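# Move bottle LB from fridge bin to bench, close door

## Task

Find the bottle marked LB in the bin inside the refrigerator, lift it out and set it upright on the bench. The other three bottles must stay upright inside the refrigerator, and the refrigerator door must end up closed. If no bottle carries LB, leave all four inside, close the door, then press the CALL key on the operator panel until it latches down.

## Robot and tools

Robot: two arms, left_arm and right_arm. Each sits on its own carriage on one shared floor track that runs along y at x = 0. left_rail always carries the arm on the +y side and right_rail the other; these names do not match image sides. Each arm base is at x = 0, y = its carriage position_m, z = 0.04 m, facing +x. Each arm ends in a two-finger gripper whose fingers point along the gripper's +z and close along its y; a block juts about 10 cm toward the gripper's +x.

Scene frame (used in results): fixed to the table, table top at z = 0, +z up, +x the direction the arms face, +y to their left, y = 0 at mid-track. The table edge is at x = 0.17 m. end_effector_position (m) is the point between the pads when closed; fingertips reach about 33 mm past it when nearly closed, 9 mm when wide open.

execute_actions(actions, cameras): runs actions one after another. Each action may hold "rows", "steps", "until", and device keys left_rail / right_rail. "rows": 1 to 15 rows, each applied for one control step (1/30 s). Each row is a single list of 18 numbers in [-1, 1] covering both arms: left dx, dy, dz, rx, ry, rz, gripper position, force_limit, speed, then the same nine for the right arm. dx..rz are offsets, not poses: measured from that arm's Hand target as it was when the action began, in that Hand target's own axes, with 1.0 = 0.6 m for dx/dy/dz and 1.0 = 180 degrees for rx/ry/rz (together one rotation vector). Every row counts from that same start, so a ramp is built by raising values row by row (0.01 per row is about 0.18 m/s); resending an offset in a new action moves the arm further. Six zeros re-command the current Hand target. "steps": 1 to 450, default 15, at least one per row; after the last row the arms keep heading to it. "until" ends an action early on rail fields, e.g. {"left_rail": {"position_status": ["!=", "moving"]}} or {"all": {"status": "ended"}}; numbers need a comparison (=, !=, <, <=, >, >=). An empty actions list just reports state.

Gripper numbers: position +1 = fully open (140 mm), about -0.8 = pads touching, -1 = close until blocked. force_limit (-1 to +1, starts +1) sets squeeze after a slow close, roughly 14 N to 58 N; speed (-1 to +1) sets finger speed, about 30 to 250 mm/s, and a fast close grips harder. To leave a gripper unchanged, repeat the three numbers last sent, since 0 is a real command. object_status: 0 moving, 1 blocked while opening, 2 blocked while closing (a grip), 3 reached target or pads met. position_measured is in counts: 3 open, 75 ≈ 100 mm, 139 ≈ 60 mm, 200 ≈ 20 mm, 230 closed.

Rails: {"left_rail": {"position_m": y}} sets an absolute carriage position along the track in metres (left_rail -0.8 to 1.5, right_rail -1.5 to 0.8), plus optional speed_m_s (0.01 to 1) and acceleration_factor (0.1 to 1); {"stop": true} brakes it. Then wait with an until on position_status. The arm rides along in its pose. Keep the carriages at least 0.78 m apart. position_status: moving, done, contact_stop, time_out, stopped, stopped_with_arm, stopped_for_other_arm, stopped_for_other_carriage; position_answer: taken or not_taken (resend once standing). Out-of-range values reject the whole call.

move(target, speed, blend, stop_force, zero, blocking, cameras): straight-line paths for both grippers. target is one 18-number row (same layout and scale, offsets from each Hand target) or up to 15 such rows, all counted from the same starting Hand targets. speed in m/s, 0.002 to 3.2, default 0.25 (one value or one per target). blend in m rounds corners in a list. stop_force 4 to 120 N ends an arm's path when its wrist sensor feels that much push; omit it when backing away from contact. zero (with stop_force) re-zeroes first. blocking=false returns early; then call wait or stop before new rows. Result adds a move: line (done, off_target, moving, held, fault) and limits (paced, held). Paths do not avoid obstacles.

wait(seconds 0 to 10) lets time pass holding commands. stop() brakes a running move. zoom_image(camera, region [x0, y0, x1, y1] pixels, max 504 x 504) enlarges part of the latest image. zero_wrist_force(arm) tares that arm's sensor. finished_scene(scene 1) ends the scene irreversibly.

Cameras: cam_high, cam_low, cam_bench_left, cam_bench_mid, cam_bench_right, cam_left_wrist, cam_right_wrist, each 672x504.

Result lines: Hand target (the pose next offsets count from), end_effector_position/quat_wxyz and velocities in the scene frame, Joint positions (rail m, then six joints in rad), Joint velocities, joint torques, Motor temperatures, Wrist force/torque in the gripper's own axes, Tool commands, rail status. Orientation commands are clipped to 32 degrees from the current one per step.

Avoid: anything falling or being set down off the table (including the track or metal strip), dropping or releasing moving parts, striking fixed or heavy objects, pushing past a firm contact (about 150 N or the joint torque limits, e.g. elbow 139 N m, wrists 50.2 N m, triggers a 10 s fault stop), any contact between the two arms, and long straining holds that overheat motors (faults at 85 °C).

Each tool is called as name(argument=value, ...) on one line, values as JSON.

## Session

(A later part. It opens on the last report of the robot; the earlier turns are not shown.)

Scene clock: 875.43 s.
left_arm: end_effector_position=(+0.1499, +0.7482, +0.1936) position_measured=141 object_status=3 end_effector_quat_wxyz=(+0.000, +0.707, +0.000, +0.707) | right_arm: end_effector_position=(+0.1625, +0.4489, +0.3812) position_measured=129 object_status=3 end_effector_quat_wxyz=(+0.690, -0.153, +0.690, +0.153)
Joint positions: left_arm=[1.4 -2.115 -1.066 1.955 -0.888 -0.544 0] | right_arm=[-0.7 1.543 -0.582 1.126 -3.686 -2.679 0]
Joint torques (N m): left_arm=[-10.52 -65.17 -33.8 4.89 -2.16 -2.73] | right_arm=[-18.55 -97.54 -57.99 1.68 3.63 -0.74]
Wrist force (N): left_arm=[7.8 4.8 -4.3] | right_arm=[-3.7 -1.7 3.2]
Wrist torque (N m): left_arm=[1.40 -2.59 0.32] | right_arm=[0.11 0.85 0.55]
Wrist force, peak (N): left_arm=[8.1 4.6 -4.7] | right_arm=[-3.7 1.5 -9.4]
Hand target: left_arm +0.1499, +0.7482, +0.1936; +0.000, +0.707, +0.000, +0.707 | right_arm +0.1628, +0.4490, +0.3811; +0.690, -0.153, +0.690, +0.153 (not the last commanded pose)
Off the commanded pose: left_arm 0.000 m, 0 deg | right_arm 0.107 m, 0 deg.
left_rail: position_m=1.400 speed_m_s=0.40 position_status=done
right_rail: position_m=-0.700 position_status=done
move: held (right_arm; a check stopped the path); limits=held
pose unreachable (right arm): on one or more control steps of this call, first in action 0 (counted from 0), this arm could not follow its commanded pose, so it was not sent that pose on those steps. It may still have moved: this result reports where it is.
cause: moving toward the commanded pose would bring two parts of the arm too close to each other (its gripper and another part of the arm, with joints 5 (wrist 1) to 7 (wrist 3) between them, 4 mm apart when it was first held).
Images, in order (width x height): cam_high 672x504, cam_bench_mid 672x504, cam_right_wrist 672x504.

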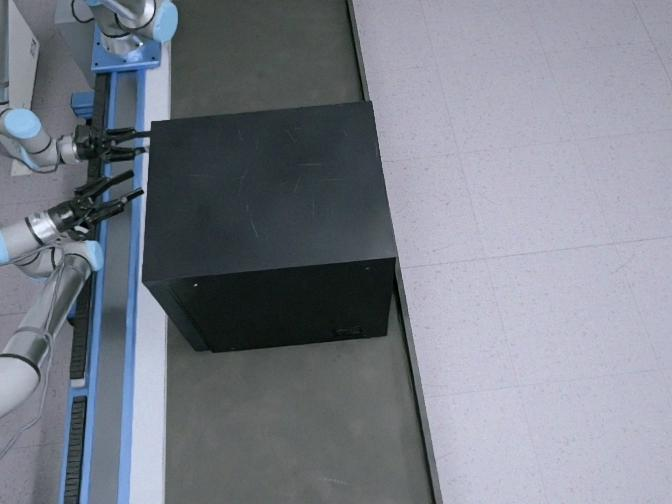

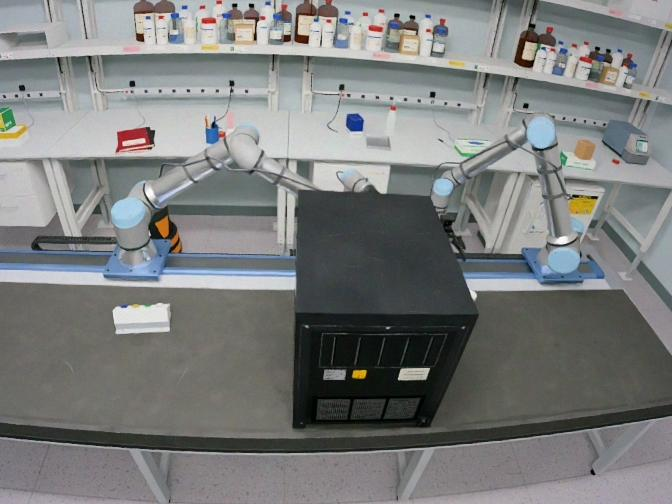

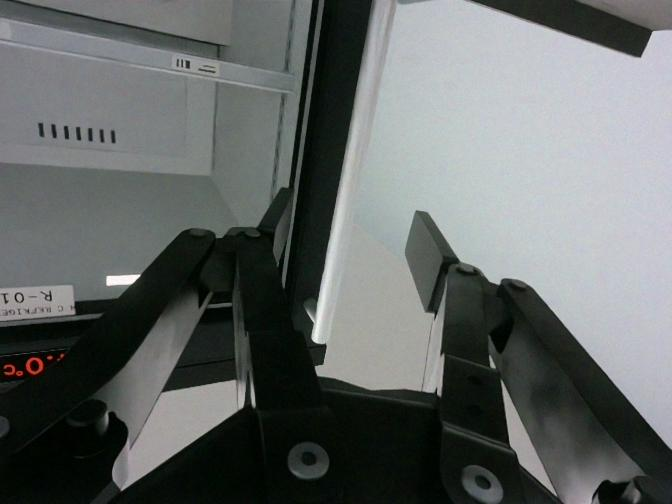

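execute_actions(actions=[], cameras=["cam_high", "cam_left_wrist", "cam_right_wrist", "cam_bench_left"])

Scene clock: 883.17 s.
left_arm: end_effector_position=(+0.1499, +0.7482, +0.1936) position_measured=141 object_status=3 end_effector_quat_wxyz=(+0.000, +0.707, +0.000, +0.707) | right_arm: end_effector_position=(+0.1628, +0.4490, +0.3811) position_measured=129 object_status=3 end_effector_quat_wxyz=(+0.690, -0.153, +0.690, +0.153)
Joint positions: left_arm=[1.4 -2.115 -1.066 1.955 -0.888 -0.544 0] | right_arm=[-0.7 1.543 -0.582 1.126 -3.686 -2.678 0]
Joint velocities: within noise
Joint torques (N m): left_arm=[-11.58 -64.96 -32.98 4.77 -2.22 -2.47] | right_arm=[-16.91 -96.73 -58.07 2.14 4.03 -0.12]
Motor temperatures (°C): left_arm=[30 28 26 28 31 31] | right_arm=[31 25 26 30 31 36]
Wrist force (N): left_arm=[7.8 4.7 -4.5] | right_arm=[-3.4 -1.4 3.3]
Wrist torque (N m): left_arm=[1.36 -2.58 0.32] | right_arm=[0.18 0.76 0.54]
Wrist force, peak (N): left_arm=[8.2 4.8 -4.7] | right_arm=[-4.1 -1.6 3.7]
Hand target: left_arm +0.1499, +0.7482, +0.1936; +0.000, +0.707, +0.000, +0.707 | right_arm +0.1628, +0.4490, +0.3811; +0.690, -0.153, +0.690, +0.153 (not the last commanded pose)
Tool commands: left_gripper/position=-0.1 left_gripper/force_limit=+0.0 left_gripper/speed=-1.0 right_gripper/position=+0.0 right_gripper/force_limit=+0.0 right_gripper/speed=-0.8
Off the commanded pose: left_arm 0.000 m, 0 deg | right_arm 0.107 m, 0 deg.
left_rail: position_m=1.400 speed_m_s=0.40 position_status=done
right_rail: position_m=-0.700 position_status=done
Images, in order (width x height): cam_high 672x504, cam_bench_left 672x504, cam_left_wrist 672x504, cam_right_wrist 672x504.

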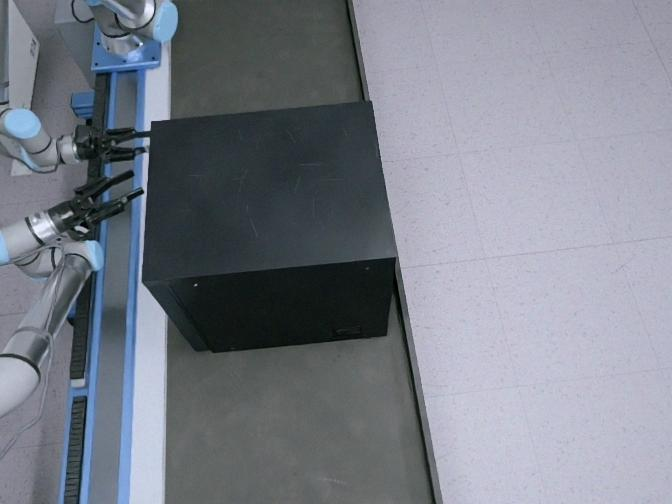

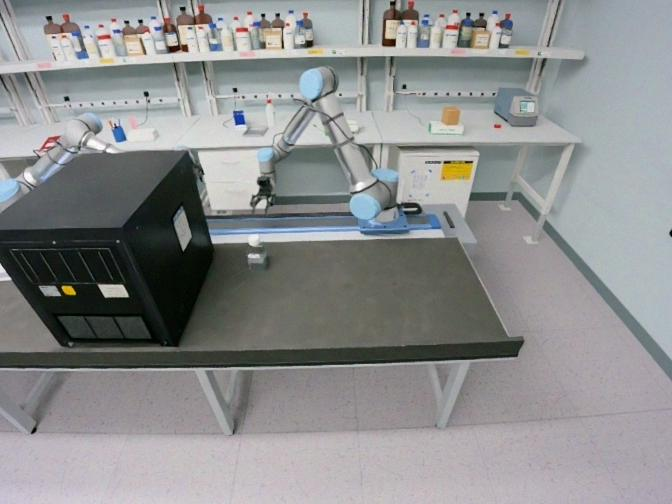

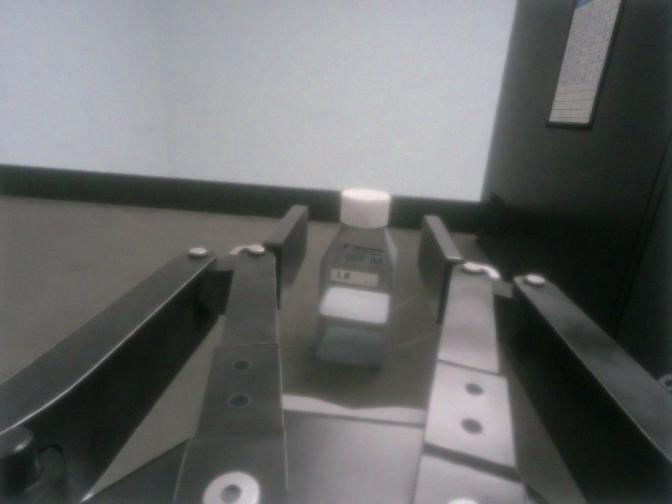

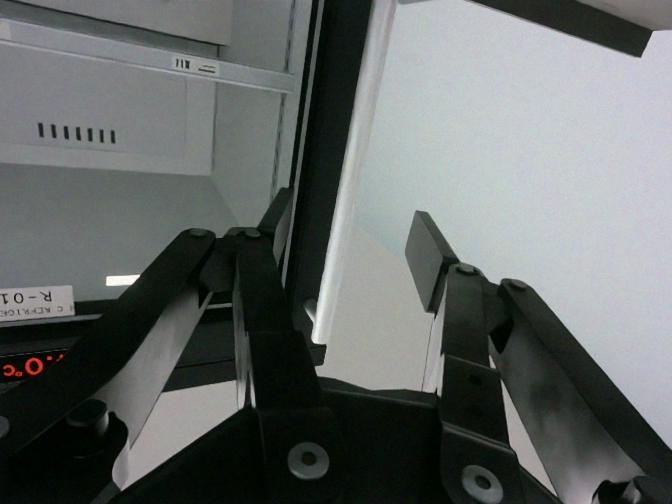

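zoom_image(camera="cam_right_wrist", region=[0, 0, 400, 400])

zoom_image(camera="cam_left_wrist", region=[280, 160, 440, 380])

zoom_image(camera="cam_high", region=[100, 80, 420, 370])

Scaled by 1.260 from the camera's 672x504 image, which has a finer 960x720 frame.

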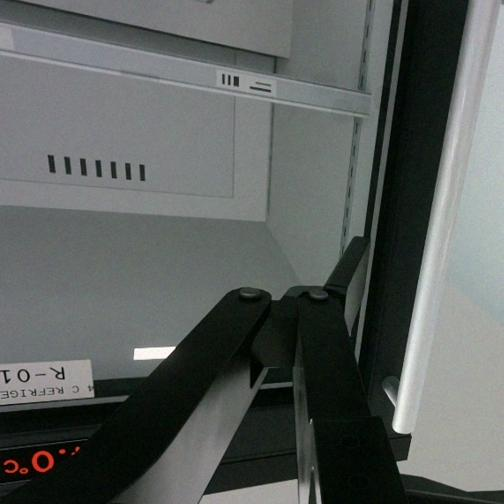

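Scaled by 2.291 from the camera's 672x504 image, which has a finer 960x720 frame.

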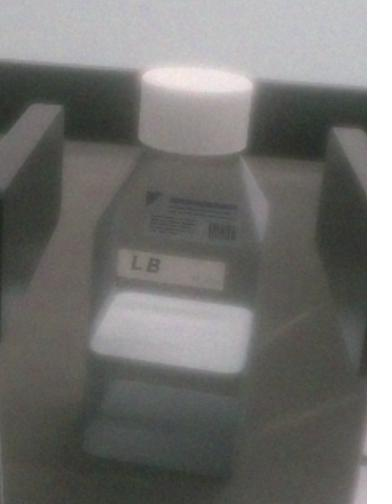

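Scaled by 1.575 from the camera's 672x504 image, which has a finer 960x720 frame.

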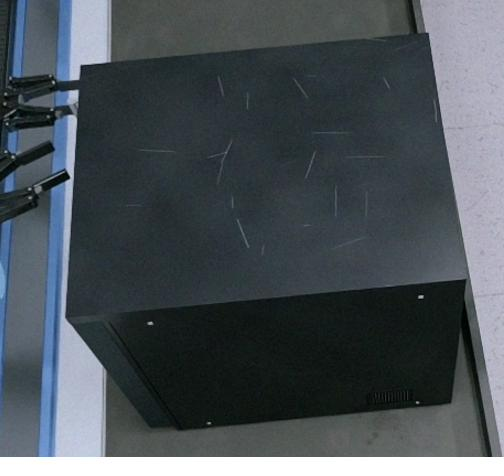

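finished_scene()

The scene is finished: the task was done.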